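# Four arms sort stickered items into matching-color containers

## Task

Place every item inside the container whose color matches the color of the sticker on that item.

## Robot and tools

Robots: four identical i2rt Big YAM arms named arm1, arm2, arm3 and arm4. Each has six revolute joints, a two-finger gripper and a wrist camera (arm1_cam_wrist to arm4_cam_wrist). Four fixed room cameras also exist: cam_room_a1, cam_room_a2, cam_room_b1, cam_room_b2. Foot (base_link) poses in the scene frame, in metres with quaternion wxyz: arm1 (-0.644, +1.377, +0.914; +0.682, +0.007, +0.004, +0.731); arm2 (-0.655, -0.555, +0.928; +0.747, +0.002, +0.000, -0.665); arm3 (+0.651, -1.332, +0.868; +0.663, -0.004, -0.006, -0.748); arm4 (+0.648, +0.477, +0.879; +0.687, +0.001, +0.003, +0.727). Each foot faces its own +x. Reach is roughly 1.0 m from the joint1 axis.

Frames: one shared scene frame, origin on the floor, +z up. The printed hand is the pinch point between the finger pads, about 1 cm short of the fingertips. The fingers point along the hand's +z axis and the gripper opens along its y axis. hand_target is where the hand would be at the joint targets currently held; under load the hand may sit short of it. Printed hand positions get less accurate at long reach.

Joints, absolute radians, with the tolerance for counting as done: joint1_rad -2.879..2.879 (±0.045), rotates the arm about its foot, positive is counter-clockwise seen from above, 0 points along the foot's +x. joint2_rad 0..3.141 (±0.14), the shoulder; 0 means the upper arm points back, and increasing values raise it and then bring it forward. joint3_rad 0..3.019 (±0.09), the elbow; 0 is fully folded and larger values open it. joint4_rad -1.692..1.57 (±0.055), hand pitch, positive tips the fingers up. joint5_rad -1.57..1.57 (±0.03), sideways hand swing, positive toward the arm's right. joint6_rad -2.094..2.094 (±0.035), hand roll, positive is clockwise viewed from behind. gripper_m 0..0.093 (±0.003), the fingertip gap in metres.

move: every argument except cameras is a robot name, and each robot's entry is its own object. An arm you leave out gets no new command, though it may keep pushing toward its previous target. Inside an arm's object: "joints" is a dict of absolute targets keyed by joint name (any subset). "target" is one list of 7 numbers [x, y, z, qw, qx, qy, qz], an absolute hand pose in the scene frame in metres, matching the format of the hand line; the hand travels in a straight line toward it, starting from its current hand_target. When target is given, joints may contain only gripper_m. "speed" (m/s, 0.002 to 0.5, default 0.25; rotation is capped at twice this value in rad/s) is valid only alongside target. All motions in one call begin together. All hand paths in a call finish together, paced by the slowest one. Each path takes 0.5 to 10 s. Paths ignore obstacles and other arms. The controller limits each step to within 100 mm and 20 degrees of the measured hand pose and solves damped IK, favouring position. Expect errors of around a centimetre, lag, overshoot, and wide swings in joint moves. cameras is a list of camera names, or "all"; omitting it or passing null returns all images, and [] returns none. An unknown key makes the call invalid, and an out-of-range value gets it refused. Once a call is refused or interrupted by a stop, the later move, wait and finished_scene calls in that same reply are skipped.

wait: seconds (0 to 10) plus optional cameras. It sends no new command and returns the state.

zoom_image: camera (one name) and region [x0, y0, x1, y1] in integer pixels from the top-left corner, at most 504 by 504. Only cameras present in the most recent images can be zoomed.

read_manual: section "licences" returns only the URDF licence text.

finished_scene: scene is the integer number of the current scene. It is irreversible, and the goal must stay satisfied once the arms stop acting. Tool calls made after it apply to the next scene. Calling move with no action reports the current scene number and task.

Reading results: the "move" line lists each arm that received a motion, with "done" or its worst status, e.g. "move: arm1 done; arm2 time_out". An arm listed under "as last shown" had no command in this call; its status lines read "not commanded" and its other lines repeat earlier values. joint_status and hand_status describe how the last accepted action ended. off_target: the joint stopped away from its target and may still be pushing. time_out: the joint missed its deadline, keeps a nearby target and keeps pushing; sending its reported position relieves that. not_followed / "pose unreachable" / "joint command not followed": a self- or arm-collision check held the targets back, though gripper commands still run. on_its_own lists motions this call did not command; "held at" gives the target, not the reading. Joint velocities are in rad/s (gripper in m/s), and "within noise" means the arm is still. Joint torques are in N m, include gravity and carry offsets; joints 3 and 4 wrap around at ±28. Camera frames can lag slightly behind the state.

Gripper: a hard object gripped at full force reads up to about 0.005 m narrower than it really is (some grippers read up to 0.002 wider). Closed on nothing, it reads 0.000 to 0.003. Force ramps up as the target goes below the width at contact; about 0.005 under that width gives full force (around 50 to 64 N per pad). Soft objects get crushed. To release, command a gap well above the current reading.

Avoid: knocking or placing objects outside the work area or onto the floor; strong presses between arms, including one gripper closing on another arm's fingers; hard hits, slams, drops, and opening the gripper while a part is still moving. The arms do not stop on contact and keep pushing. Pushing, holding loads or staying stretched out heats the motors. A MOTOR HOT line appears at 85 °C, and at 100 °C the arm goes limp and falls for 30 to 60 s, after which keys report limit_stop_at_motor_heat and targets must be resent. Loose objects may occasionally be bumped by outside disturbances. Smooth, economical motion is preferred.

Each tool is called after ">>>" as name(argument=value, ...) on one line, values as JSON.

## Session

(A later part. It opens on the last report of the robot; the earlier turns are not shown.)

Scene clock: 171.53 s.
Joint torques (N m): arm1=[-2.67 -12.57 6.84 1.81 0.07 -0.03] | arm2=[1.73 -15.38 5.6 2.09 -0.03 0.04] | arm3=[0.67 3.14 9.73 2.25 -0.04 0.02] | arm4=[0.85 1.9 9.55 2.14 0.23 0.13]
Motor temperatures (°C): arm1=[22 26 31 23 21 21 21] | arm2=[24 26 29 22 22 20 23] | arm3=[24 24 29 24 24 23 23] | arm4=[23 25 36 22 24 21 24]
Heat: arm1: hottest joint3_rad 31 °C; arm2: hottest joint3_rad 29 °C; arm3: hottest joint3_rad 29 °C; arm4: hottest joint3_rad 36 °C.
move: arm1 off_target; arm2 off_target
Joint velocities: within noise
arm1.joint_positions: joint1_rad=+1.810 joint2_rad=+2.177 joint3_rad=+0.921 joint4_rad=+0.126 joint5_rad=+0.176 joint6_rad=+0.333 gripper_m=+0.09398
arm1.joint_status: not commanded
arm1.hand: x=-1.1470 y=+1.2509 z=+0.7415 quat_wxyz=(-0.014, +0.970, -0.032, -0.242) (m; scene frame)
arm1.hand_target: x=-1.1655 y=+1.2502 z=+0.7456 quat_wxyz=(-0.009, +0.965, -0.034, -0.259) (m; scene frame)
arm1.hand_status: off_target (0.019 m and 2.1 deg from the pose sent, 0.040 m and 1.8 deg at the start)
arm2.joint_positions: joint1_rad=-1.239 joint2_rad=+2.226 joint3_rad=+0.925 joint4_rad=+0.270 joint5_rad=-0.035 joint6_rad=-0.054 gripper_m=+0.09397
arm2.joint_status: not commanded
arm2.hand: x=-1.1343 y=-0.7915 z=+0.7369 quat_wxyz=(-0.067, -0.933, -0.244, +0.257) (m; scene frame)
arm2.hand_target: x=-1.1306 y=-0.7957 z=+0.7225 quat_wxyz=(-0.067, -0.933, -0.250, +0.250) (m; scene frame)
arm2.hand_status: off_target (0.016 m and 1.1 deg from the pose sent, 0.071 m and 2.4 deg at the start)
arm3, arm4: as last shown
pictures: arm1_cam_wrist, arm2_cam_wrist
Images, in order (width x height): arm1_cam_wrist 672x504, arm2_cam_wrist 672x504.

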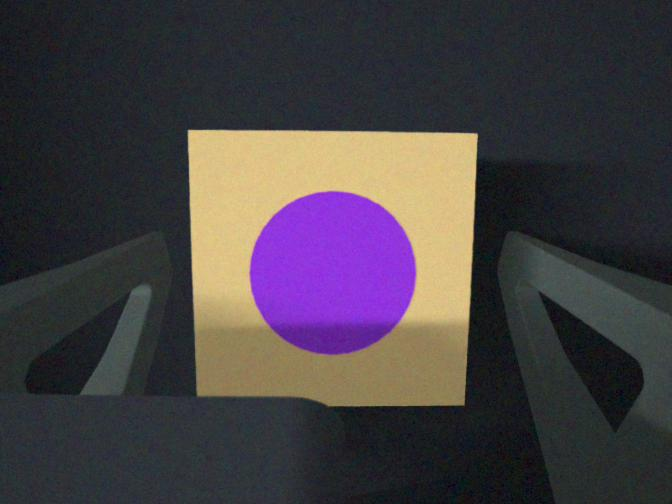

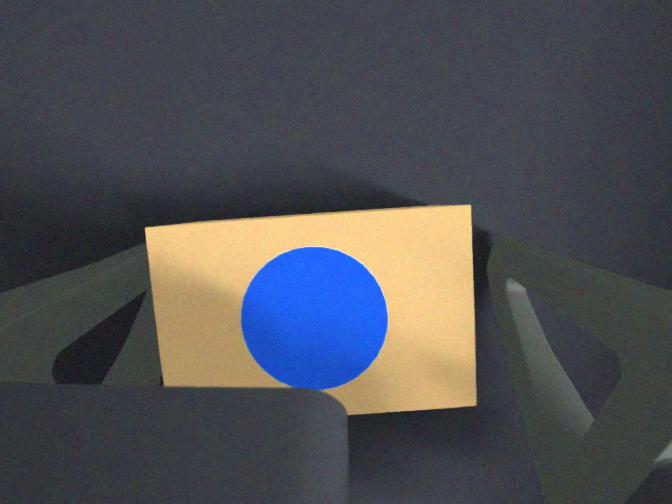

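>>> move(arm1={"joints":{"gripper_m":0.035}}, arm2={"joints":{"gripper_m":0.035}}, cameras=["arm1_cam_wrist","arm2_cam_wrist"])

Scene clock: 175.07 s.
Joint torques (N m): arm1=[-2.37 -12.98 6.67 1.65 0.18 -0.03] | arm2=[1.49 -15.56 5.61 2.06 -0.06 0.06] | arm3=[0.62 3.08 9.72 2.29 -0.04 0.01] | arm4=[1.03 1.67 9.63 2.02 0.2 0.13]
Motor temperatures (°C): arm1=[22 26 30 23 21 21 21] | arm2=[24 26 29 22 22 20 23] | arm3=[24 24 29 24 24 23 23] | arm4=[23 25 36 22 24 21 24]
Heat: arm1: hottest joint3_rad 30 °C; arm2: hottest joint3_rad 29 °C; arm3: hottest joint3_rad 29 °C; arm4: hottest joint3_rad 36 °C.
move: arm1 off_target; arm2 off_target
Joint velocities: within noise
arm1.joint_positions: joint1_rad=+1.810 joint2_rad=+2.177 joint3_rad=+0.922 joint4_rad=+0.127 joint5_rad=+0.175 joint6_rad=+0.332 gripper_m=+0.05309
arm1.joint_status: gripper_m off_target (ended at +0.05312, target +0.03500)
arm1.hand: x=-1.1474 y=+1.2505 z=+0.7415 quat_wxyz=(-0.013, +0.970, -0.031, -0.242) (m; scene frame)
arm1.hand_target: x=-1.1654 y=+1.2502 z=+0.7455 quat_wxyz=(-0.009, +0.965, -0.034, -0.258) (m; scene frame)
arm1.hand_status: not commanded
arm2.joint_positions: joint1_rad=-1.239 joint2_rad=+2.226 joint3_rad=+0.925 joint4_rad=+0.270 joint5_rad=-0.034 joint6_rad=-0.054 gripper_m=+0.06914
arm2.joint_status: gripper_m off_target (ended at +0.06916, target +0.03500)
arm2.hand: x=-1.1342 y=-0.7918 z=+0.7369 quat_wxyz=(-0.067, -0.932, -0.245, +0.257) (m; scene frame)
arm2.hand_target: x=-1.1305 y=-0.7957 z=+0.7225 quat_wxyz=(-0.067, -0.933, -0.250, +0.250) (m; scene frame)
arm2.hand_status: not commanded
arm3, arm4: as last shown
pictures: arm1_cam_wrist, arm2_cam_wrist
Images, in order (width x height): arm1_cam_wrist 672x504, arm2_cam_wrist 672x504.

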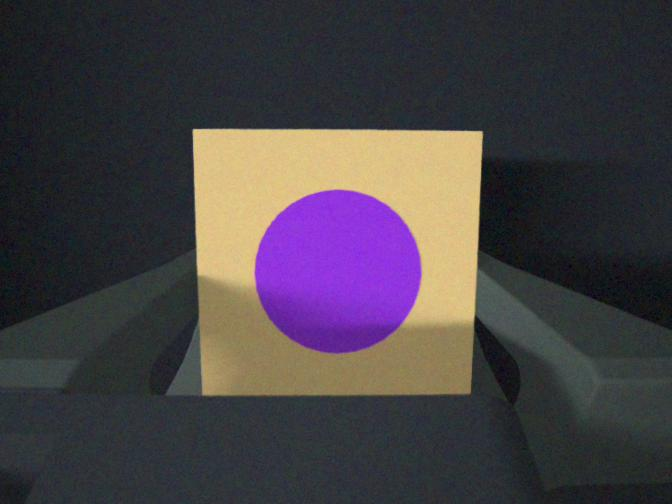

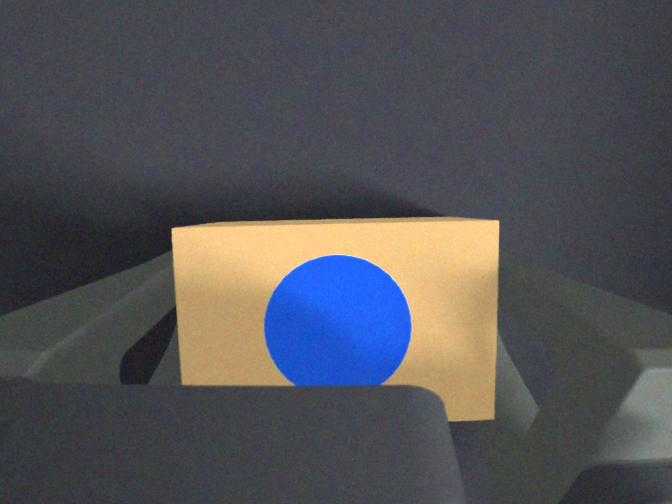

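>>> move(arm1={"target":[-1.05,1.26,1.1,-0.009,0.9653,-0.0337,-0.2586]}, arm2={"target":[-1.05,-0.75,1.1,0.067,0.933,0.25,-0.25]}, cameras=["arm4_cam_wrist"])

>>> move(arm1={"joints":{"joint2_rad":1.0,"joint3_rad":1.02,"joint4_rad":-1.06,"joint5_rad":0,"joint6_rad":0}}, arm2={"joints":{"joint2_rad":1.0,"joint3_rad":1.02,"joint4_rad":-1.06,"joint5_rad":0,"joint6_rad":0}}, cameras=["cam_room_b1"])

>>> move(arm1={"joints":{"joint1_rad":-2.258}}, arm2={"joints":{"joint1_rad":2.131}})

Scene clock: 200.57 s.
Joint torques (N m): arm1=[-0.67 -5.66 15.5 0.76 0.25 0.12] | arm2=[0.15 -9.88 15.39 1.21 -0.21 -0.08] | arm3=[0.5 3.14 9.73 2.26 -0.05 0.02] | arm4=[1.44 1.73 9.61 2.14 0.19 0.15]
Motor temperatures (°C): arm1=[22 27 30 23 21 21 22] | arm2=[24 26 28 22 22 20 24] | arm3=[24 24 30 24 24 23 23] | arm4=[23 24 35 22 24 21 24]
Heat: arm1: hottest joint3_rad 30 °C; arm2: hottest joint3_rad 28 °C; arm3: hottest joint3_rad 30 °C; arm4: hottest joint3_rad 35 °C.
move: arm1 off_target; arm2 off_target
Joint velocities: within noise
arm1.joint_positions: joint1_rad=+1.852 joint2_rad=+1.202 joint3_rad=+0.848 joint4_rad=-0.794 joint5_rad=+0.200 joint6_rad=+0.374 gripper_m=+0.05309
arm1.joint_status: not commanded
arm1.hand: x=-1.0350 y=+1.2701 z=+1.0746 quat_wxyz=(-0.019, +0.971, -0.033, -0.237) (m; scene frame)
arm1.hand_target: x=-1.0489 y=+1.2604 z=+1.1002 quat_wxyz=(-0.009, +0.965, -0.034, -0.259) (m; scene frame)
arm1.hand_status: off_target (0.031 m and 2.7 deg from the pose sent, 0.372 m and 2.0 deg at the start)
arm2.joint_positions: joint1_rad=-1.239 joint2_rad=+1.213 joint3_rad=+0.836 joint4_rad=-0.704 joint5_rad=-0.039 joint6_rad=-0.056 gripper_m=+0.06914
arm2.joint_status: not commanded
arm2.hand: x=-1.0344 y=-0.7454 z=+1.0787 quat_wxyz=(-0.065, -0.938, -0.247, +0.233) (m; scene frame)
arm2.hand_target: x=-1.0491 y=-0.7496 z=+1.1001 quat_wxyz=(-0.067, -0.933, -0.250, +0.250) (m; scene frame)
arm2.hand_status: off_target (0.027 m and 2.0 deg from the pose sent, 0.375 m and 1.0 deg at the start)
arm3, arm4: as last shown
pictures: arm4_cam_wrist
Images, in order (width x height): arm4_cam_wrist 672x504.

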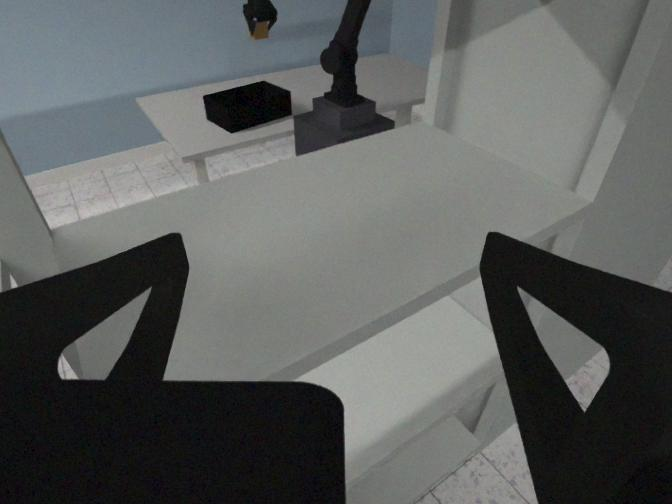

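Scene clock: 201.77 s.
Joint torques (N m): arm1=[-0.85 -3.19 15.31 1.03 -0.03 -0.09] | arm2=[0.21 -6.07 14.67 1.26 0.12 0.21] | arm3=[0.79 3.14 9.73 2.26 -0.04 0.02] | arm4=[0.85 2.08 9.57 2.06 0.19 0.13]
Motor temperatures (°C): arm1=[22 27 30 23 21 21 22] | arm2=[24 26 28 22 22 20 24] | arm3=[24 24 30 24 24 23 23] | arm4=[23 23 35 22 24 21 24]
Heat: arm1: hottest joint3_rad 30 °C; arm2: hottest joint3_rad 28 °C; arm3: hottest joint3_rad 30 °C; arm4: hottest joint3_rad 35 °C.
move: arm1 done; arm2 done
Joint velocities: within noise
arm1.joint_positions: joint1_rad=+1.854 joint2_rad=+0.996 joint3_rad=+0.978 joint4_rad=-1.051 joint5_rad=+0.002 joint6_rad=+0.008 gripper_m=+0.05309
arm1.joint_status: all done
arm1.hand: x=-0.9901 y=+1.2489 z=+1.1820 quat_wxyz=(+0.041, +0.953, +0.166, -0.252) (m; scene frame)
arm1.hand_target: x=-0.9957 y=+1.2425 z=+1.2006 quat_wxyz=(+0.045, +0.947, +0.174, -0.265) (m; scene frame)
arm1.hand_status: not commanded
arm2.joint_positions: joint1_rad=-1.239 joint2_rad=+0.988 joint3_rad=+0.988 joint4_rad=-1.048 joint5_rad=-0.003 joint6_rad=-0.014 gripper_m=+0.06914
arm2.joint_status: all done
arm2.hand: x=-0.9932 y=-0.7190 z=+1.1983 quat_wxyz=(-0.056, -0.940, -0.222, +0.251) (m; scene frame)
arm2.hand_target: x=-1.0000 y=-0.7186 z=+1.2083 quat_wxyz=(-0.056, -0.942, -0.212, +0.255) (m; scene frame)
arm2.hand_status: not commanded
arm3, arm4: as last shown
pictures: cam_room_b1
Images, in order (width x height): cam_room_b1 672x504.

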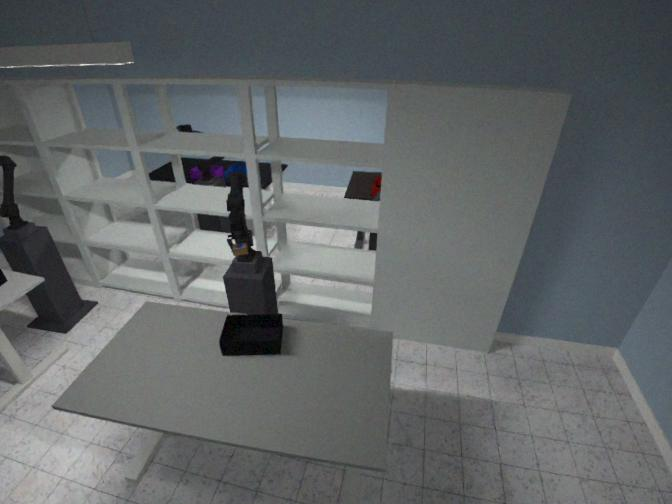

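Scene clock: 204.77 s.
Joint torques (N m): arm1=[-1.08 -3.66 14.97 1.32 -0.04 0.09] | arm2=[0.73 -7.41 14.65 1.28 0.11 0.19] | arm3=[0.62 3.14 9.73 2.28 -0.03 0.01] | arm4=[1.2 1.73 9.54 2.03 0.18 0.17]
Motor temperatures (°C): arm1=[22 27 30 23 22 22 22] | arm2=[24 26 29 22 22 20 24] | arm3=[24 24 30 24 24 23 23] | arm4=[23 23 35 22 24 21 24]
Heat: arm1: hottest joint3_rad 30 °C; arm2: hottest joint3_rad 29 °C; arm3: hottest joint3_rad 30 °C; arm4: hottest joint3_rad 35 °C.
move: arm1 done; arm2 done
Joint velocities: within noise
arm1.joint_positions: joint1_rad=-2.266 joint2_rad=+1.001 joint3_rad=+0.981 joint4_rad=-1.064 joint5_rad=+0.001 joint6_rad=-0.008 gripper_m=+0.05306
arm1.joint_status: all done
arm1.hand: x=-0.3390 y=+1.1581 z=+1.1699 quat_wxyz=(-0.221, -0.295, -0.926, +0.077) (m; scene frame)
arm1.hand_target: x=-0.3294 y=+1.1554 z=+1.1900 quat_wxyz=(-0.242, -0.293, -0.921, +0.081) (m; scene frame)
arm1.hand_status: not commanded
arm2.joint_positions: joint1_rad=+2.130 joint2_rad=+1.000 joint3_rad=+0.988 joint4_rad=-1.048 joint5_rad=-0.003 joint6_rad=-0.011 gripper_m=+0.06905
arm2.joint_status: all done
arm2.hand: x=-0.3618 y=-0.3205 z=+1.1963 quat_wxyz=(-0.240, +0.326, -0.910, -0.085) (m; scene frame)
arm2.hand_target: x=-0.3585 y=-0.3180 z=+1.2108 quat_wxyz=(-0.249, +0.320, -0.910, -0.088) (m; scene frame)
arm2.hand_status: not commanded
arm3, arm4: as last shown
pictures: arm1_cam_wrist, arm2_cam_wrist, arm3_cam_wrist, arm4_cam_wrist, cam_room_a1, cam_room_a2, cam_room_b1, cam_room_b2
Images, in order (width x height): arm1_cam_wrist 672x504, arm2_cam_wrist 672x504, arm3_cam_wrist 672x504, arm4_cam_wrist 672x504, cam_room_a1 672x504, cam_room_a2 672x504, cam_room_b1 672x504, cam_room_b2 672x504.

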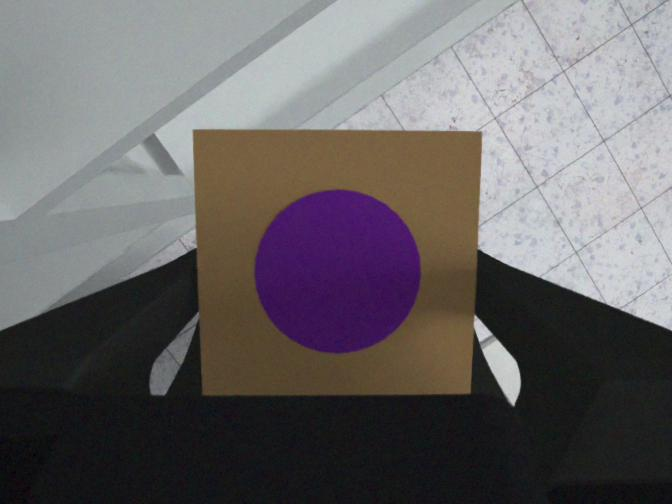

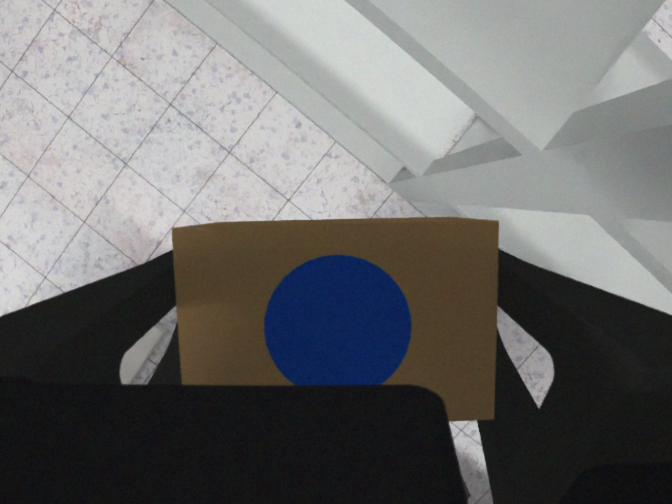

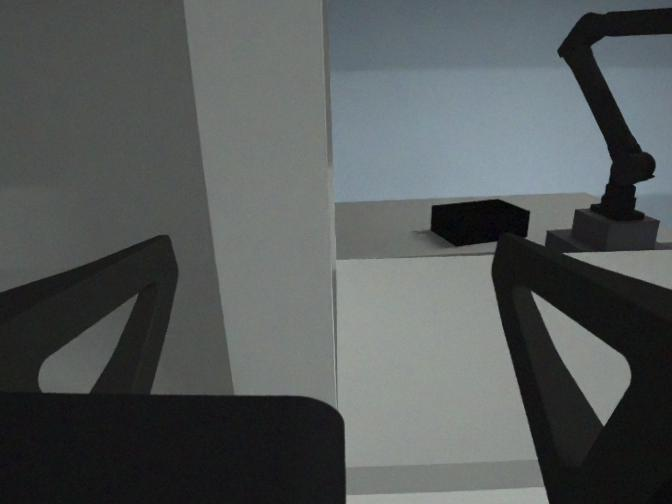

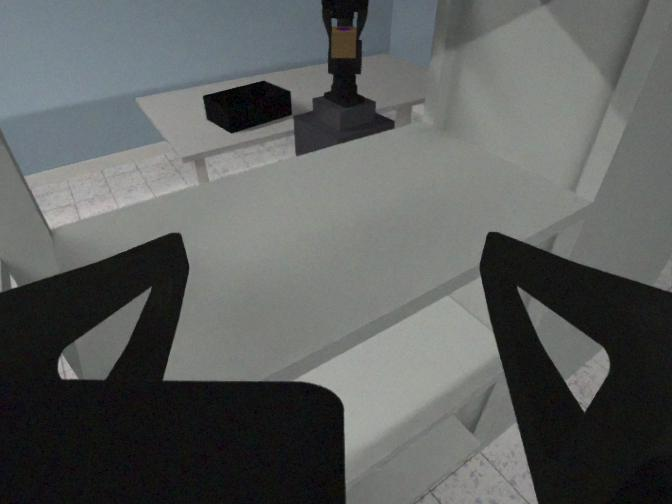

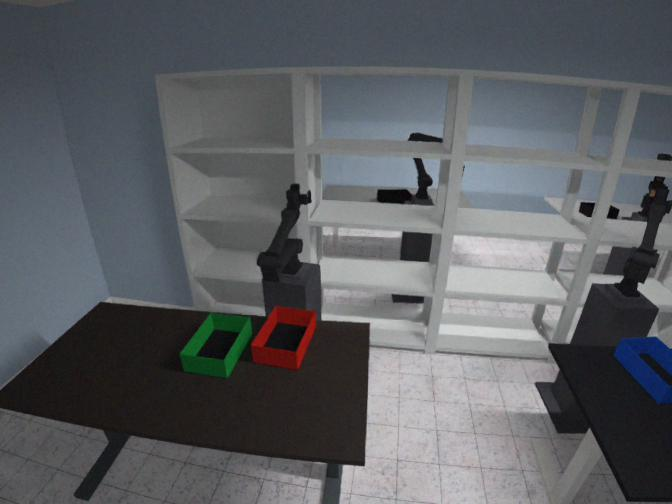

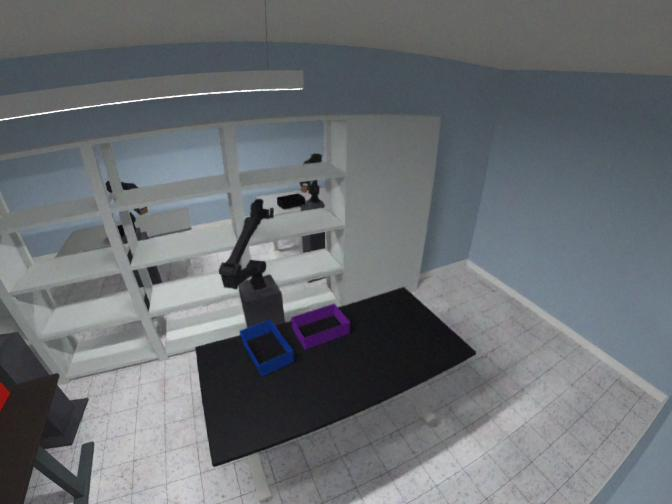

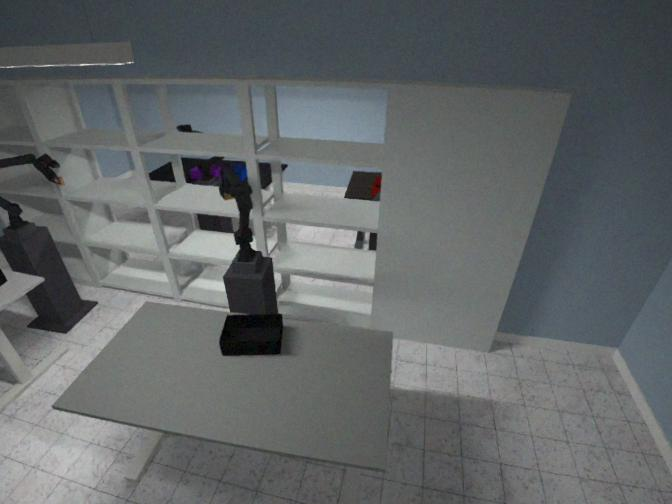

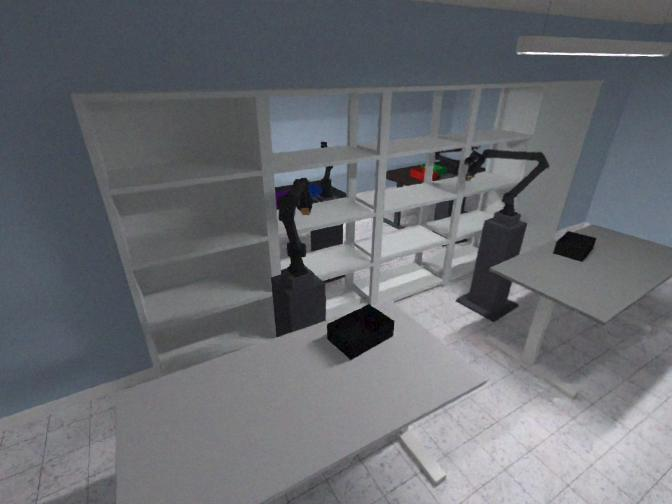

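>>> move(arm1={"target":[0.005,0.92,1.12,0.2466,0.2937,0.9202,-0.0787]}, arm2={"target":[0.0,-0.03,1.12,-0.2442,0.3201,-0.9114,-0.0858]}, cameras=["arm1_cam_wrist","arm2_cam_wrist","arm4_cam_wrist"])

Scene clock: 218.17 s.
Joint torques (N m): arm1=[-0.32 -20.48 17.63 0.79 0.03 0.14] | arm2=[0.73 -25.17 17.42 1.25 0.13 0.18] | arm3=[0.56 3.14 9.7 2.28 -0.05 0.03] | arm4=[1.38 1.85 9.46 2.02 0.19 0.14]
Motor temperatures (°C): arm1=[22 26 33 23 22 21 22] | arm2=[24 26 33 22 22 20 24] | arm3=[24 24 30 24 24 23 23] | arm4=[23 23 35 22 24 21 24]
Heat: arm1: hottest joint3_rad 33 °C; arm2: hottest joint3_rad 33 °C; arm3: hottest joint3_rad 30 °C; arm4: hottest joint3_rad 35 °C.
move: arm1 off_target; arm2 off_target
Joint velocities: within noise
arm1.joint_positions: joint1_rad=-2.266 joint2_rad=+2.130 joint3_rad=+2.093 joint4_rad=-1.055 joint5_rad=-0.004 joint6_rad=-0.003 gripper_m=+0.05306
arm1.joint_status: not commanded
arm1.hand: x=-0.0127 y=+0.9224 z=+1.0857 quat_wxyz=(-0.218, -0.297, -0.927, +0.073) (m; scene frame)
arm1.hand_target: x=+0.0032 y=+0.9215 z=+1.1202 quat_wxyz=(-0.247, -0.294, -0.920, +0.079) (m; scene frame)
arm1.hand_status: off_target (0.039 m and 3.4 deg from the pose sent, 0.421 m and 3.0 deg at the start)
arm2.joint_positions: joint1_rad=+2.130 joint2_rad=+2.324 joint3_rad=+2.432 joint4_rad=-1.174 joint5_rad=-0.001 joint6_rad=-0.011 gripper_m=+0.06905
arm2.joint_status: not commanded
arm2.hand: x=-0.0086 y=-0.0373 z=+1.1174 quat_wxyz=(-0.237, +0.326, -0.911, -0.083) (m; scene frame)
arm2.hand_target: x=-0.0007 y=-0.0306 z=+1.1198 quat_wxyz=(-0.246, +0.320, -0.911, -0.086) (m; scene frame)
arm2.hand_status: off_target (0.012 m and 1.1 deg from the pose sent, 0.470 m and 0.9 deg at the start)
arm3.joint_positions: joint1_rad=-1.441 joint2_rad=+0.054 joint3_rad=+0.308 joint4_rad=+0.023 joint5_rad=+0.001 joint6_rad=-0.008 gripper_m=+0.09398
arm3.joint_status: not commanded
arm3.hand: x=+0.3969 y=-1.3281 z=+1.2492 quat_wxyz=(-0.005, -0.603, +0.001, +0.798) (m; scene frame)
arm3.hand_target: x=+0.3992 y=-1.3259 z=+1.2551 quat_wxyz=(-0.004, -0.594, +0.005, +0.804) (m; scene frame)
arm3.hand_status: not commanded
arm4: as last shown
pictures: arm1_cam_wrist, arm2_cam_wrist, arm4_cam_wrist
Images, in order (width x height): arm1_cam_wrist 672x504, arm2_cam_wrist 672x504, arm4_cam_wrist 672x504.

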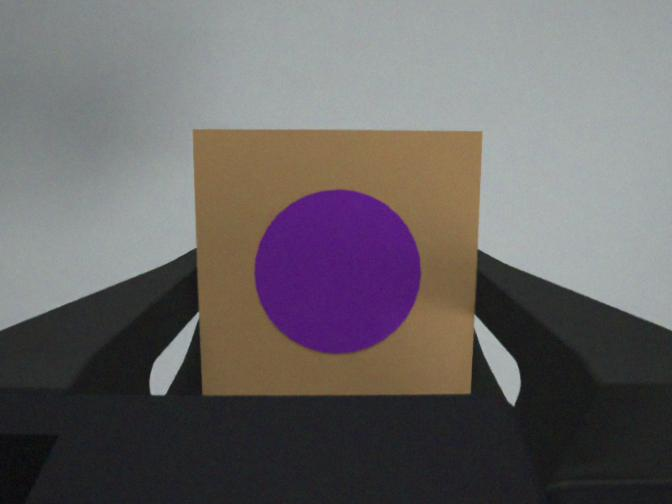

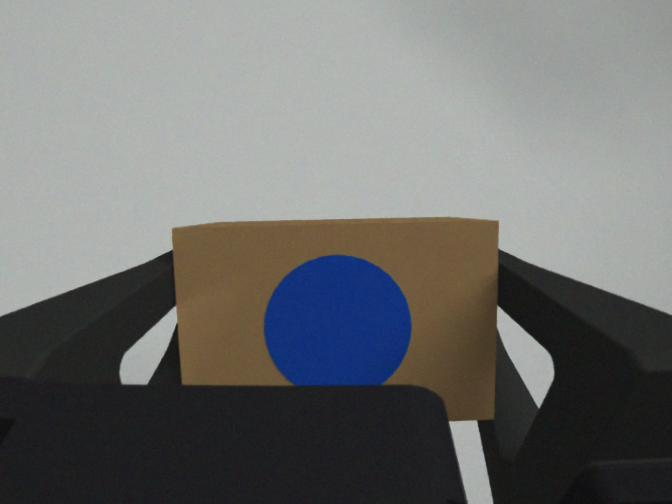

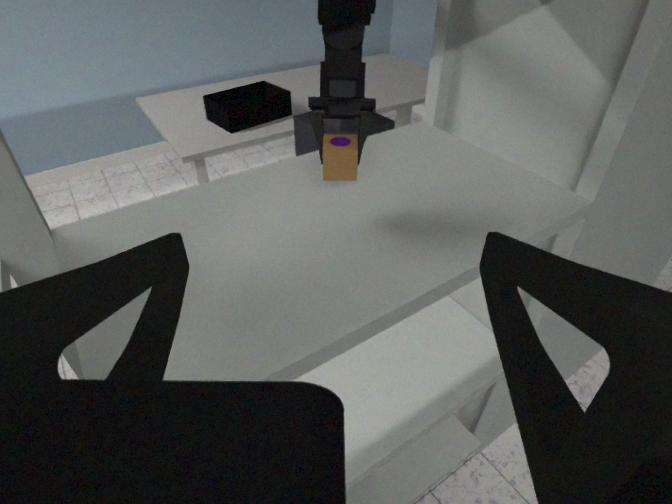

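>>> move(arm1={"target":[0.01,0.92,1.075,0.2466,0.2937,0.9202,-0.0787],"speed":0.08}, arm2={"target":[0.0,-0.03,1.05,-0.2442,0.3201,-0.9114,-0.0858],"speed":0.08}, cameras=["arm1_cam_wrist","arm2_cam_wrist","arm4_cam_wrist"])

>>> zoom_image(camera="arm4_cam_wrist", region=[260, 80, 460, 230])

Scene clock: 223.47 s.
Joint torques (N m): arm1=[-0.67 -19.78 11.84 1.95 0.05 0.11] | arm2=[0.73 -26.05 11.18 2.56 0.14 0.19] | arm3=[0.56 3.02 9.69 2.29 -0.04 0.01] | arm4=[1.14 1.96 9.55 2.04 0.21 0.15]
Motor temperatures (°C): arm1=[22 27 33 23 22 21 22] | arm2=[24 26 33 22 22 20 24] | arm3=[24 24 30 24 24 23 23] | arm4=[23 23 35 22 24 21 24]
Heat: arm1: hottest joint3_rad 33 °C; arm2: hottest joint3_rad 33 °C; arm3: hottest joint3_rad 30 °C; arm4: hottest joint3_rad 35 °C.
move: arm1 off_target; arm2 off_target
Joint velocities: within noise
arm1.joint_positions: joint1_rad=-2.262 joint2_rad=+2.148 joint3_rad=+2.087 joint4_rad=-0.990 joint5_rad=-0.004 joint6_rad=+0.001 gripper_m=+0.05306
arm1.joint_status: not commanded
arm1.hand: x=-0.0002 y=+0.9170 z=+1.0769 quat_wxyz=(-0.238, -0.296, -0.922, +0.078) (m; scene frame)
arm1.hand_target: x=+0.0098 y=+0.9202 z=+1.0752 quat_wxyz=(-0.247, -0.294, -0.920, +0.079) (m; scene frame)
arm1.hand_status: off_target (0.011 m and 1.1 deg from the pose sent, 0.025 m and 3.4 deg at the start)
arm2.joint_positions: joint1_rad=+2.130 joint2_rad=+2.324 joint3_rad=+2.305 joint4_rad=-1.016 joint5_rad=-0.001 joint6_rad=-0.011 gripper_m=+0.06905
arm2.joint_status: not commanded
arm2.hand: x=-0.0017 y=-0.0317 z=+1.0729 quat_wxyz=(-0.251, +0.325, -0.907, -0.088) (m; scene frame)
arm2.hand_target: x=-0.0005 y=-0.0305 z=+1.0501 quat_wxyz=(-0.244, +0.320, -0.911, -0.086) (m; scene frame)
arm2.hand_status: off_target (0.023 m and 1.1 deg from the pose sent, 0.068 m and 1.1 deg at the start)
arm3: as last shown
arm4.joint_positions: joint1_rad=+0.897 joint2_rad=+0.304 joint3_rad=+0.695 joint4_rad=-0.417 joint5_rad=-0.003 joint6_rad=-0.011 gripper_m=+0.09400
arm4.joint_status: not commanded
arm4.hand: x=+0.4217 y=+0.6409 z=+1.3275 quat_wxyz=(-0.213, +0.683, -0.215, -0.665) (m; scene frame)
arm4.hand_target: x=+0.4231 y=+0.6396 z=+1.3355 quat_wxyz=(-0.212, +0.673, -0.216, -0.675) (m; scene frame)
arm4.hand_status: not commanded
pictures: arm1_cam_wrist, arm2_cam_wrist, arm4_cam_wrist
Images, in order (width x height): arm1_cam_wrist 672x504, arm2_cam_wrist 672x504, arm4_cam_wrist 672x504.

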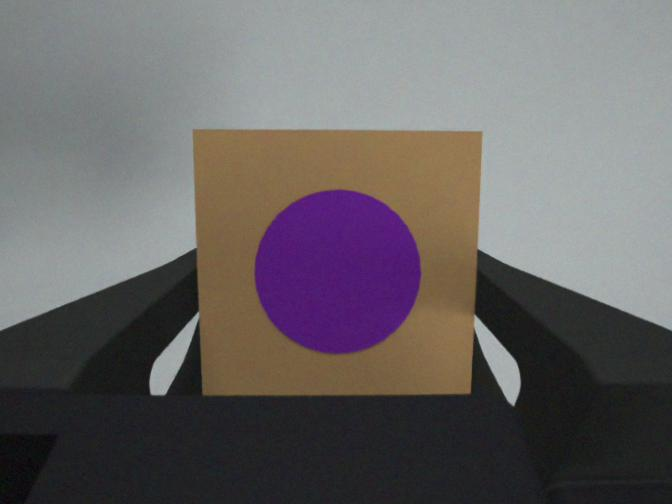

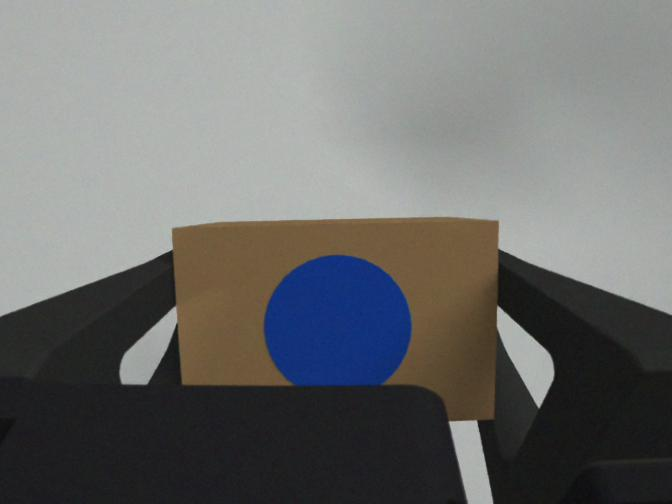

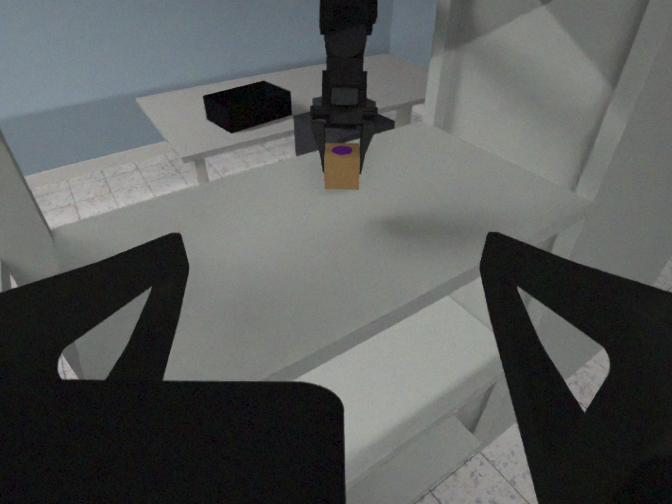

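Scaled by 2.520.

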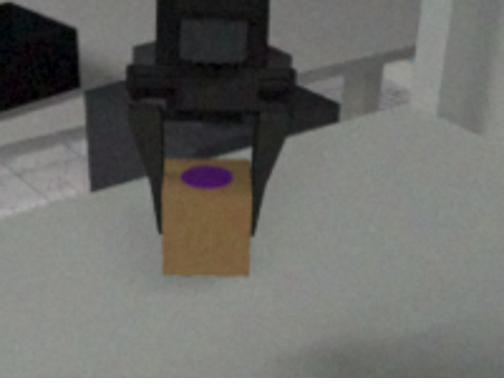

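>>> move(arm1={"target":[0.01,0.92,1.05,0.2466,0.2937,0.9202,-0.0787],"speed":0.05}, arm2={"target":[0.0,-0.03,1.02,-0.2442,0.3201,-0.9114,-0.0858],"speed":0.05}, cameras=["arm4_cam_wrist"])

>>> zoom_image(camera="arm4_cam_wrist", region=[260, 80, 460, 230])

Scene clock: 229.37 s.
Joint torques (N m): arm1=[-1.2 -19.72 11.78 1.99 0.07 0.11] | arm2=[0.79 -25.35 10.97 2.61 0.12 0.19] | arm3=[0.62 3.14 9.72 2.26 -0.04 0.02] | arm4=[1.08 1.96 9.52 2.07 0.23 0.15]
Motor temperatures (°C): arm1=[22 27 33 23 21 21 22] | arm2=[24 26 33 22 22 20 24] | arm3=[24 24 30 24 24 23 23] | arm4=[23 23 35 22 24 21 24]
Heat: arm1: hottest joint3_rad 33 °C; arm2: hottest joint3_rad 33 °C; arm3: hottest joint3_rad 30 °C; arm4: hottest joint3_rad 35 °C.
move: arm1 off_target; arm2 off_target
Joint velocities: within noise
arm1.joint_positions: joint1_rad=-2.262 joint2_rad=+2.156 joint3_rad=+2.037 joint4_rad=-0.930 joint5_rad=-0.004 joint6_rad=+0.001 gripper_m=+0.05306
arm1.joint_status: not commanded
arm1.hand: x=-0.0002 y=+0.9168 z=+1.0526 quat_wxyz=(-0.238, -0.296, -0.922, +0.078) (m; scene frame)
arm1.hand_target: x=+0.0098 y=+0.9202 z=+1.0499 quat_wxyz=(-0.246, -0.294, -0.920, +0.079) (m; scene frame)
arm1.hand_status: off_target (0.011 m and 1.0 deg from the pose sent, 0.029 m and 1.1 deg at the start)
arm2.joint_positions: joint1_rad=+2.130 joint2_rad=+2.324 joint3_rad=+2.244 joint4_rad=-0.945 joint5_rad=-0.001 joint6_rad=-0.011 gripper_m=+0.06905
arm2.joint_status: not commanded
arm2.hand: x=-0.0009 y=-0.0310 z=+1.0509 quat_wxyz=(-0.256, +0.324, -0.906, -0.090) (m; scene frame)
arm2.hand_target: x=-0.0009 y=-0.0308 z=+1.0203 quat_wxyz=(-0.244, +0.320, -0.911, -0.086) (m; scene frame)
arm2.hand_status: off_target (0.031 m and 1.6 deg from the pose sent, 0.053 m and 1.1 deg at the start)
arm3, arm4: as last shown
pictures: arm4_cam_wrist
Images, in order (width x height): arm4_cam_wrist 672x504.

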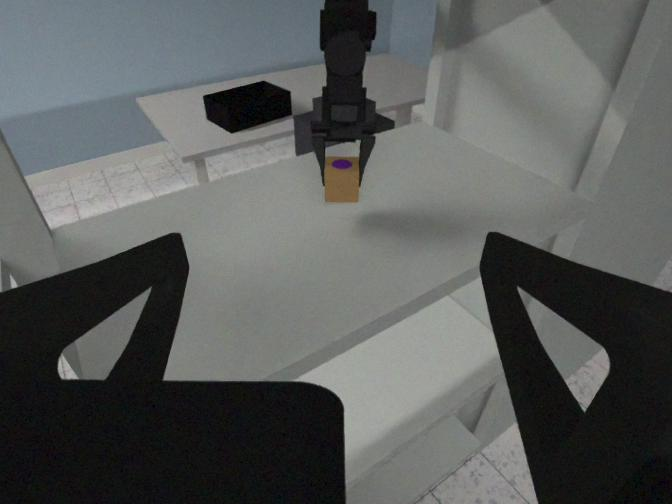

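Scaled by 2.520.

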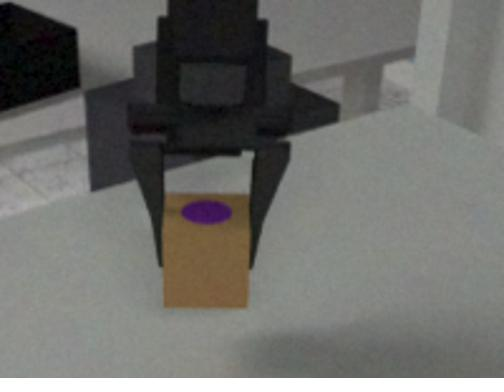

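>>> move(arm1={"target":[0.01,0.92,1.03,0.2466,0.2937,0.9202,-0.0787],"speed":0.05}, arm2={"target":[0.0,-0.03,1.0,-0.2442,0.3201,-0.9114,-0.0858],"speed":0.05}, cameras=["arm4_cam_wrist"])

>>> zoom_image(camera="arm4_cam_wrist", region=[260, 80, 460, 230])

Scene clock: 237.67 s.
Joint torques (N m): arm1=[-1.44 -19.72 11.78 1.87 0.11 0.08] | arm2=[0.79 -24.7 10.84 2.65 0.13 0.19] | arm3=[0.56 3.19 9.7 2.29 -0.04 0.02] | arm4=[1.2 1.96 9.51 2.06 0.22 0.15]
Motor temperatures (°C): arm1=[22 27 33 23 21 21 22] | arm2=[24 27 33 22 22 20 24] | arm3=[24 24 30 24 24 23 23] | arm4=[23 23 35 22 24 21 24]
Heat: arm1: hottest joint3_rad 33 °C; arm2: hottest joint3_rad 33 °C; arm3: hottest joint3_rad 30 °C; arm4: hottest joint3_rad 35 °C.
move: arm1 off_target; arm2 off_target
Joint velocities: within noise
arm1.joint_positions: joint1_rad=-2.262 joint2_rad=+2.167 joint3_rad=+2.001 joint4_rad=-0.884 joint5_rad=-0.004 joint6_rad=+0.001 gripper_m=+0.05306
arm1.joint_status: not commanded
arm1.hand: x=-0.0002 y=+0.9166 z=+1.0320 quat_wxyz=(-0.238, -0.296, -0.922, +0.078) (m; scene frame)
arm1.hand_target: x=+0.0098 y=+0.9202 z=+1.0301 quat_wxyz=(-0.247, -0.294, -0.920, +0.079) (m; scene frame)
arm1.hand_status: off_target (0.011 m and 1.0 deg from the pose sent, 0.025 m and 1.0 deg at the start)
arm2.joint_positions: joint1_rad=+2.130 joint2_rad=+2.324 joint3_rad=+2.209 joint4_rad=-0.900 joint5_rad=-0.001 joint6_rad=-0.011 gripper_m=+0.06905
arm2.joint_status: not commanded
arm2.hand: x=-0.0003 y=-0.0306 z=+1.0387 quat_wxyz=(-0.261, +0.324, -0.905, -0.091) (m; scene frame)
arm2.hand_target: x=-0.0013 y=-0.0312 z=+1.0007 quat_wxyz=(-0.244, +0.320, -0.911, -0.086) (m; scene frame)
arm2.hand_status: off_target (0.039 m and 2.1 deg from the pose sent, 0.051 m and 1.6 deg at the start)
arm3, arm4: as last shown
pictures: arm4_cam_wrist
Images, in order (width x height): arm4_cam_wrist 672x504.

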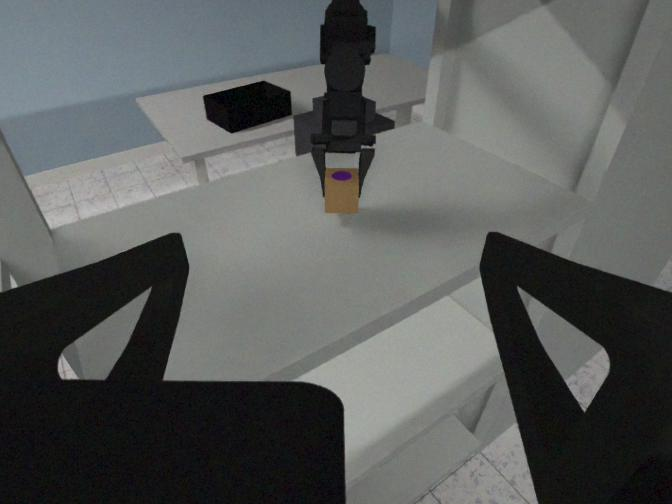

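Scaled by 2.520.

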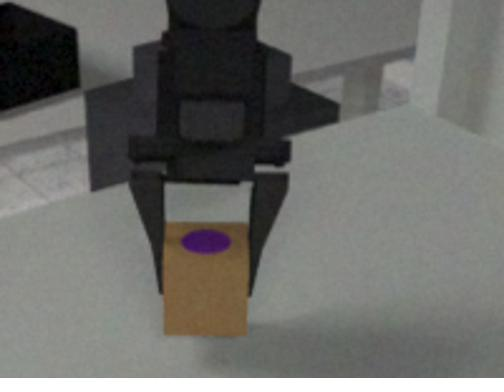

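>>> move(arm1={"target":[0.01,0.92,1.02,0.2466,0.2937,0.9202,-0.0787],"speed":0.05}, arm2={"target":[0.0,-0.03,0.985,-0.2442,0.3201,-0.9114,-0.0858],"speed":0.05}, cameras=[])

>>> move(arm1={"target":[0.01,0.92,1.01,0.2466,0.2937,0.9202,-0.0787],"speed":0.05}, arm2={"target":[0.0,-0.03,0.97,-0.2442,0.3201,-0.9114,-0.0858],"speed":0.05}, cameras=["arm4_cam_wrist","arm2_cam_wrist"])

>>> zoom_image(camera="arm4_cam_wrist", region=[260, 80, 460, 230])

Scene clock: 245.00 s.
Joint torques (N m): arm1=[-1.44 -20.84 11.63 2.21 0.05 0.11] | arm2=[0.73 -24.7 10.86 2.59 0.12 0.19] | arm3=[0.56 3.19 9.74 2.26 -0.04 0.02] | arm4=[1.08 1.96 9.61 2 0.17 0.14]
Motor temperatures (°C): arm1=[22 28 34 23 21 21 22] | arm2=[24 27 32 22 22 20 24] | arm3=[24 24 30 24 24 23 23] | arm4=[23 23 35 22 24 21 24]
Heat: arm1: hottest joint3_rad 34 °C; arm2: hottest joint3_rad 32 °C; arm3: hottest joint3_rad 30 °C; arm4: hottest joint3_rad 35 °C.
move: arm1 off_target; arm2 off_target
Joint velocities: within noise
arm1.joint_positions: joint1_rad=-2.262 joint2_rad=+2.171 joint3_rad=+1.986 joint4_rad=-0.862 joint5_rad=-0.004 joint6_rad=+0.001 gripper_m=+0.05306
arm1.joint_status: not commanded
arm1.hand: x=+0.0001 y=+0.9163 z=+1.0246 quat_wxyz=(-0.240, -0.296, -0.921, +0.078) (m; scene frame)
arm1.hand_target: x=+0.0097 y=+0.9201 z=+1.0200 quat_wxyz=(-0.247, -0.294, -0.920, +0.079) (m; scene frame)
arm1.hand_status: off_target (0.011 m and 0.8 deg from the pose sent, 0.016 m and 1.0 deg at the start)
arm2.joint_positions: joint1_rad=+2.130 joint2_rad=+2.333 joint3_rad=+2.186 joint4_rad=-0.868 joint5_rad=-0.001 joint6_rad=-0.011 gripper_m=+0.06905
arm2.joint_status: not commanded
arm2.hand: x=+0.0002 y=-0.0302 z=+1.0238 quat_wxyz=(-0.261, +0.324, -0.905, -0.091) (m; scene frame)
arm2.hand_target: x=-0.0014 y=-0.0312 z=+0.9856 quat_wxyz=(-0.244, +0.320, -0.911, -0.086) (m; scene frame)
arm2.hand_status: off_target (0.039 m and 2.1 deg from the pose sent, 0.054 m and 2.1 deg at the start)
arm3, arm4: as last shown
pictures: none
No camera images: "cameras" was empty.

Scene clock: 245.97 s.
Joint torques (N m): arm1=[-1.03 -19.84 11.38 1.94 0.11 0.1] | arm2=[0.79 -24.41 10.76 2.55 0.11 0.19] | arm3=[0.56 3.31 9.7 2.25 -0.04 0.02] | arm4=[1.32 2.08 9.52 2.15 0.19 0.17]
Motor temperatures (°C): arm1=[22 28 34 23 21 21 22] | arm2=[24 27 32 22 22 20 24] | arm3=[24 24 30 24 24 23 23] | arm4=[23 23 35 22 24 21 24]
Heat: arm1: hottest joint3_rad 34 °C; arm2: hottest joint3_rad 32 °C; arm3: hottest joint3_rad 30 °C; arm4: hottest joint3_rad 35 °C.
move: arm1 off_target; arm2 off_target
Joint velocities: within noise
arm1.joint_positions: joint1_rad=-2.262 joint2_rad=+2.178 joint3_rad=+1.971 joint4_rad=-0.840 joint5_rad=-0.004 joint6_rad=+0.001 gripper_m=+0.05306
arm1.joint_status: not commanded
arm1.hand: x=+0.0003 y=+0.9165 z=+1.0141 quat_wxyz=(-0.239, -0.296, -0.922, +0.078) (m; scene frame)
arm1.hand_target: x=+0.0098 y=+0.9203 z=+1.0101 quat_wxyz=(-0.247, -0.294, -0.920, +0.079) (m; scene frame)
arm1.hand_status: off_target (0.011 m and 0.9 deg from the pose sent, 0.018 m and 0.8 deg at the start)
arm2.joint_positions: joint1_rad=+2.130 joint2_rad=+2.340 joint3_rad=+2.167 joint4_rad=-0.837 joint5_rad=-0.001 joint6_rad=-0.011 gripper_m=+0.06905
arm2.joint_status: not commanded
arm2.hand: x=+0.0011 y=-0.0295 z=+1.0127 quat_wxyz=(-0.263, +0.323, -0.904, -0.092) (m; scene frame)
arm2.hand_target: x=-0.0015 y=-0.0314 z=+0.9708 quat_wxyz=(-0.244, +0.320, -0.911, -0.086) (m; scene frame)
arm2.hand_status: off_target (0.043 m and 2.5 deg from the pose sent, 0.054 m and 2.1 deg at the start)
arm3, arm4: as last shown
pictures: arm2_cam_wrist, arm4_cam_wrist
Images, in order (width x height): arm2_cam_wrist 672x504, arm4_cam_wrist 672x504.

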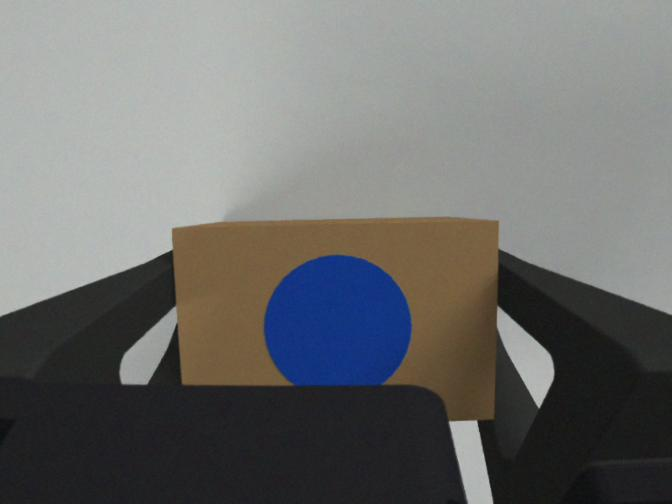

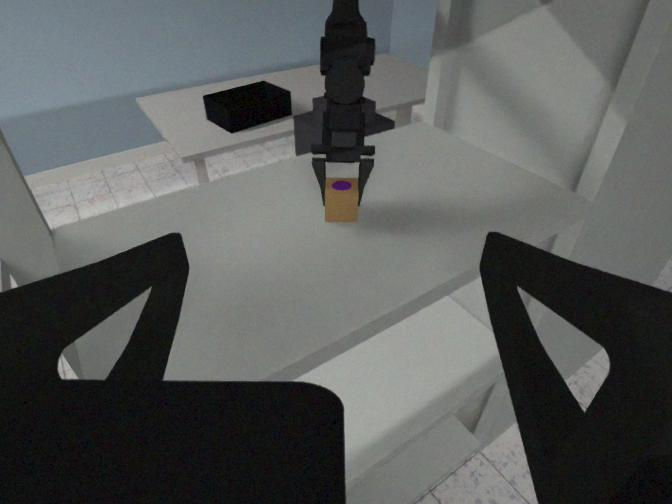

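Scaled by 2.520.

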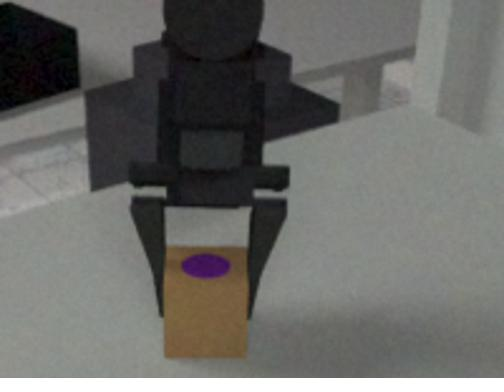

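>>> move(arm1={"target":[0.01,0.92,1.0,0.2466,0.2937,0.9202,-0.0787],"speed":0.05}, arm2={"target":[0.0,-0.03,0.96,-0.2442,0.3201,-0.9114,-0.0858],"speed":0.05}, cameras=[])

>>> move(arm1={"target":[0.01,0.92,0.99,0.2466,0.2937,0.9202,-0.0787],"speed":0.05}, arm2={"target":[0.0,-0.03,0.95,-0.2442,0.3201,-0.9114,-0.0858],"speed":0.05}, cameras=["arm4_cam_wrist","arm2_cam_wrist"])

>>> zoom_image(camera="arm4_cam_wrist", region=[260, 100, 460, 250])

Scene clock: 252.30 s.
Joint torques (N m): arm1=[-0.91 -19.43 10.71 2.03 0.06 0.07] | arm2=[0.73 -23.88 10.03 2.62 0.07 0.18] | arm3=[0.56 3.14 9.72 2.22 -0.06 0.01] | arm4=[1.38 2.08 9.51 1.95 0.21 0.16]
Motor temperatures (°C): arm1=[22 28 33 23 21 21 22] | arm2=[24 27 32 22 22 20 24] | arm3=[24 24 30 24 24 23 23] | arm4=[23 23 35 22 24 21 24]
Heat: arm1: hottest joint3_rad 33 °C; arm2: hottest joint3_rad 32 °C; arm3: hottest joint3_rad 30 °C; arm4: hottest joint3_rad 35 °C.
move: arm1 off_target; arm2 off_target
Joint velocities: within noise
arm1.joint_positions: joint1_rad=-2.261 joint2_rad=+2.178 joint3_rad=+1.964 joint4_rad=-0.819 joint5_rad=-0.004 joint6_rad=+0.002 gripper_m=+0.05306
arm1.joint_status: not commanded
arm1.hand: x=+0.0026 y=+0.9151 z=+1.0136 quat_wxyz=(-0.246, -0.295, -0.920, +0.081) (m; scene frame)
arm1.hand_target: x=+0.0096 y=+0.9204 z=+1.0001 quat_wxyz=(-0.246, -0.294, -0.920, +0.079) (m; scene frame)
arm1.hand_status: off_target (0.016 m and 0.3 deg from the pose sent, 0.018 m and 0.9 deg at the start)
arm2.joint_positions: joint1_rad=+2.130 joint2_rad=+2.340 joint3_rad=+2.161 joint4_rad=-0.816 joint5_rad=+0.000 joint6_rad=-0.011 gripper_m=+0.06905
arm2.joint_status: not commanded
arm2.hand: x=+0.0033 y=-0.0281 z=+1.0122 quat_wxyz=(-0.270, +0.323, -0.902, -0.094) (m; scene frame)
arm2.hand_target: x=-0.0021 y=-0.0318 z=+0.9611 quat_wxyz=(-0.244, +0.320, -0.911, -0.086) (m; scene frame)
arm2.hand_status: off_target (0.052 m and 3.3 deg from the pose sent, 0.053 m and 2.5 deg at the start)
arm3, arm4: as last shown
pictures: none
No camera images: "cameras" was empty.

Scene clock: 253.27 s.
Joint torques (N m): arm1=[-0.56 -18.67 9.99 1.94 0.08 0.12] | arm2=[0.79 -23.47 9.42 2.62 0.04 0.18] | arm3=[0.56 3.14 9.74 2.26 -0.04 0.02] | arm4=[0.85 1.79 9.66 2.09 0.2 0.16]
Motor temperatures (°C): arm1=[22 28 33 23 21 21 22] | arm2=[24 27 32 22 22 20 24] | arm3=[24 24 30 24 24 23 23] | arm4=[23 23 35 22 24 21 24]
Heat: arm1: hottest joint3_rad 33 °C; arm2: hottest joint3_rad 32 °C; arm3: hottest joint3_rad 30 °C; arm4: hottest joint3_rad 35 °C.
move: arm1 off_target; arm2 off_target
Joint velocities: within noise
arm1.joint_positions: joint1_rad=-2.261 joint2_rad=+2.178 joint3_rad=+1.958 joint4_rad=-0.796 joint5_rad=-0.004 joint6_rad=+0.002 gripper_m=+0.05306
arm1.joint_status: not commanded
arm1.hand: x=+0.0049 y=+0.9135 z=+1.0131 quat_wxyz=(-0.254, -0.294, -0.918, +0.083) (m; scene frame)
arm1.hand_target: x=+0.0094 y=+0.9205 z=+0.9904 quat_wxyz=(-0.247, -0.294, -0.920, +0.079) (m; scene frame)
arm1.hand_status: off_target (0.025 m and 1.0 deg from the pose sent, 0.025 m and 0.3 deg at the start)
arm2.joint_positions: joint1_rad=+2.130 joint2_rad=+2.340 joint3_rad=+2.154 joint4_rad=-0.795 joint5_rad=+0.001 joint6_rad=-0.011 gripper_m=+0.06905
arm2.joint_status: not commanded
arm2.hand: x=+0.0052 y=-0.0266 z=+1.0116 quat_wxyz=(-0.276, +0.322, -0.901, -0.096) (m; scene frame)
arm2.hand_target: x=-0.0027 y=-0.0323 z=+0.9517 quat_wxyz=(-0.244, +0.320, -0.911, -0.086) (m; scene frame)
arm2.hand_status: off_target (0.062 m and 4.1 deg from the pose sent, 0.062 m and 3.3 deg at the start)
arm3, arm4: as last shown
pictures: arm2_cam_wrist, arm4_cam_wrist
Images, in order (width x height): arm2_cam_wrist 672x504, arm4_cam_wrist 672x504.

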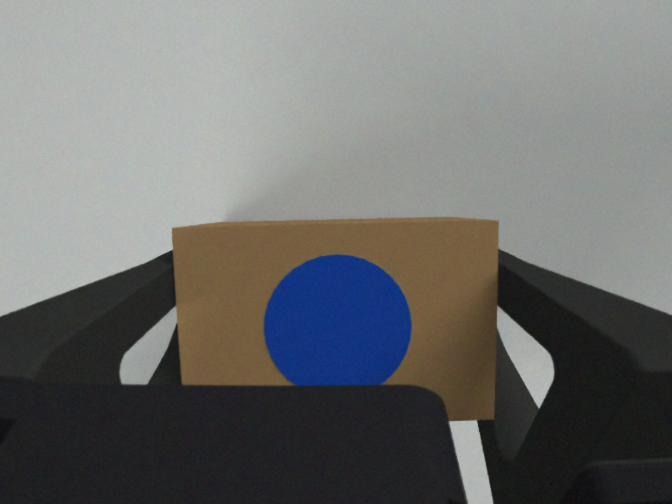

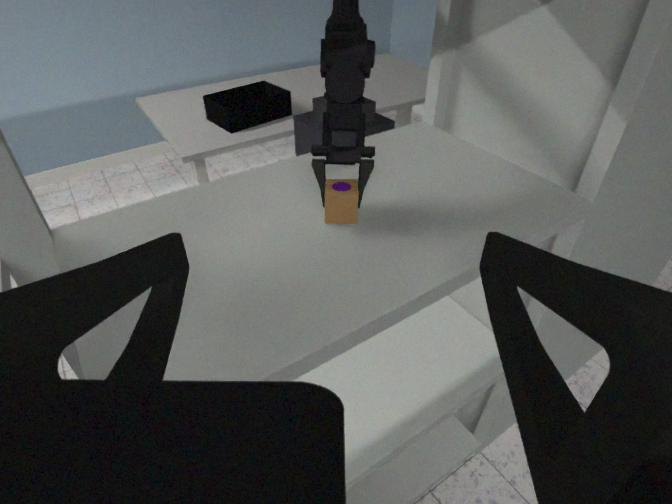

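Scaled by 2.520.

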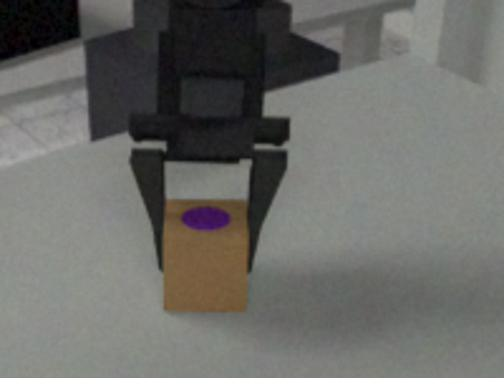

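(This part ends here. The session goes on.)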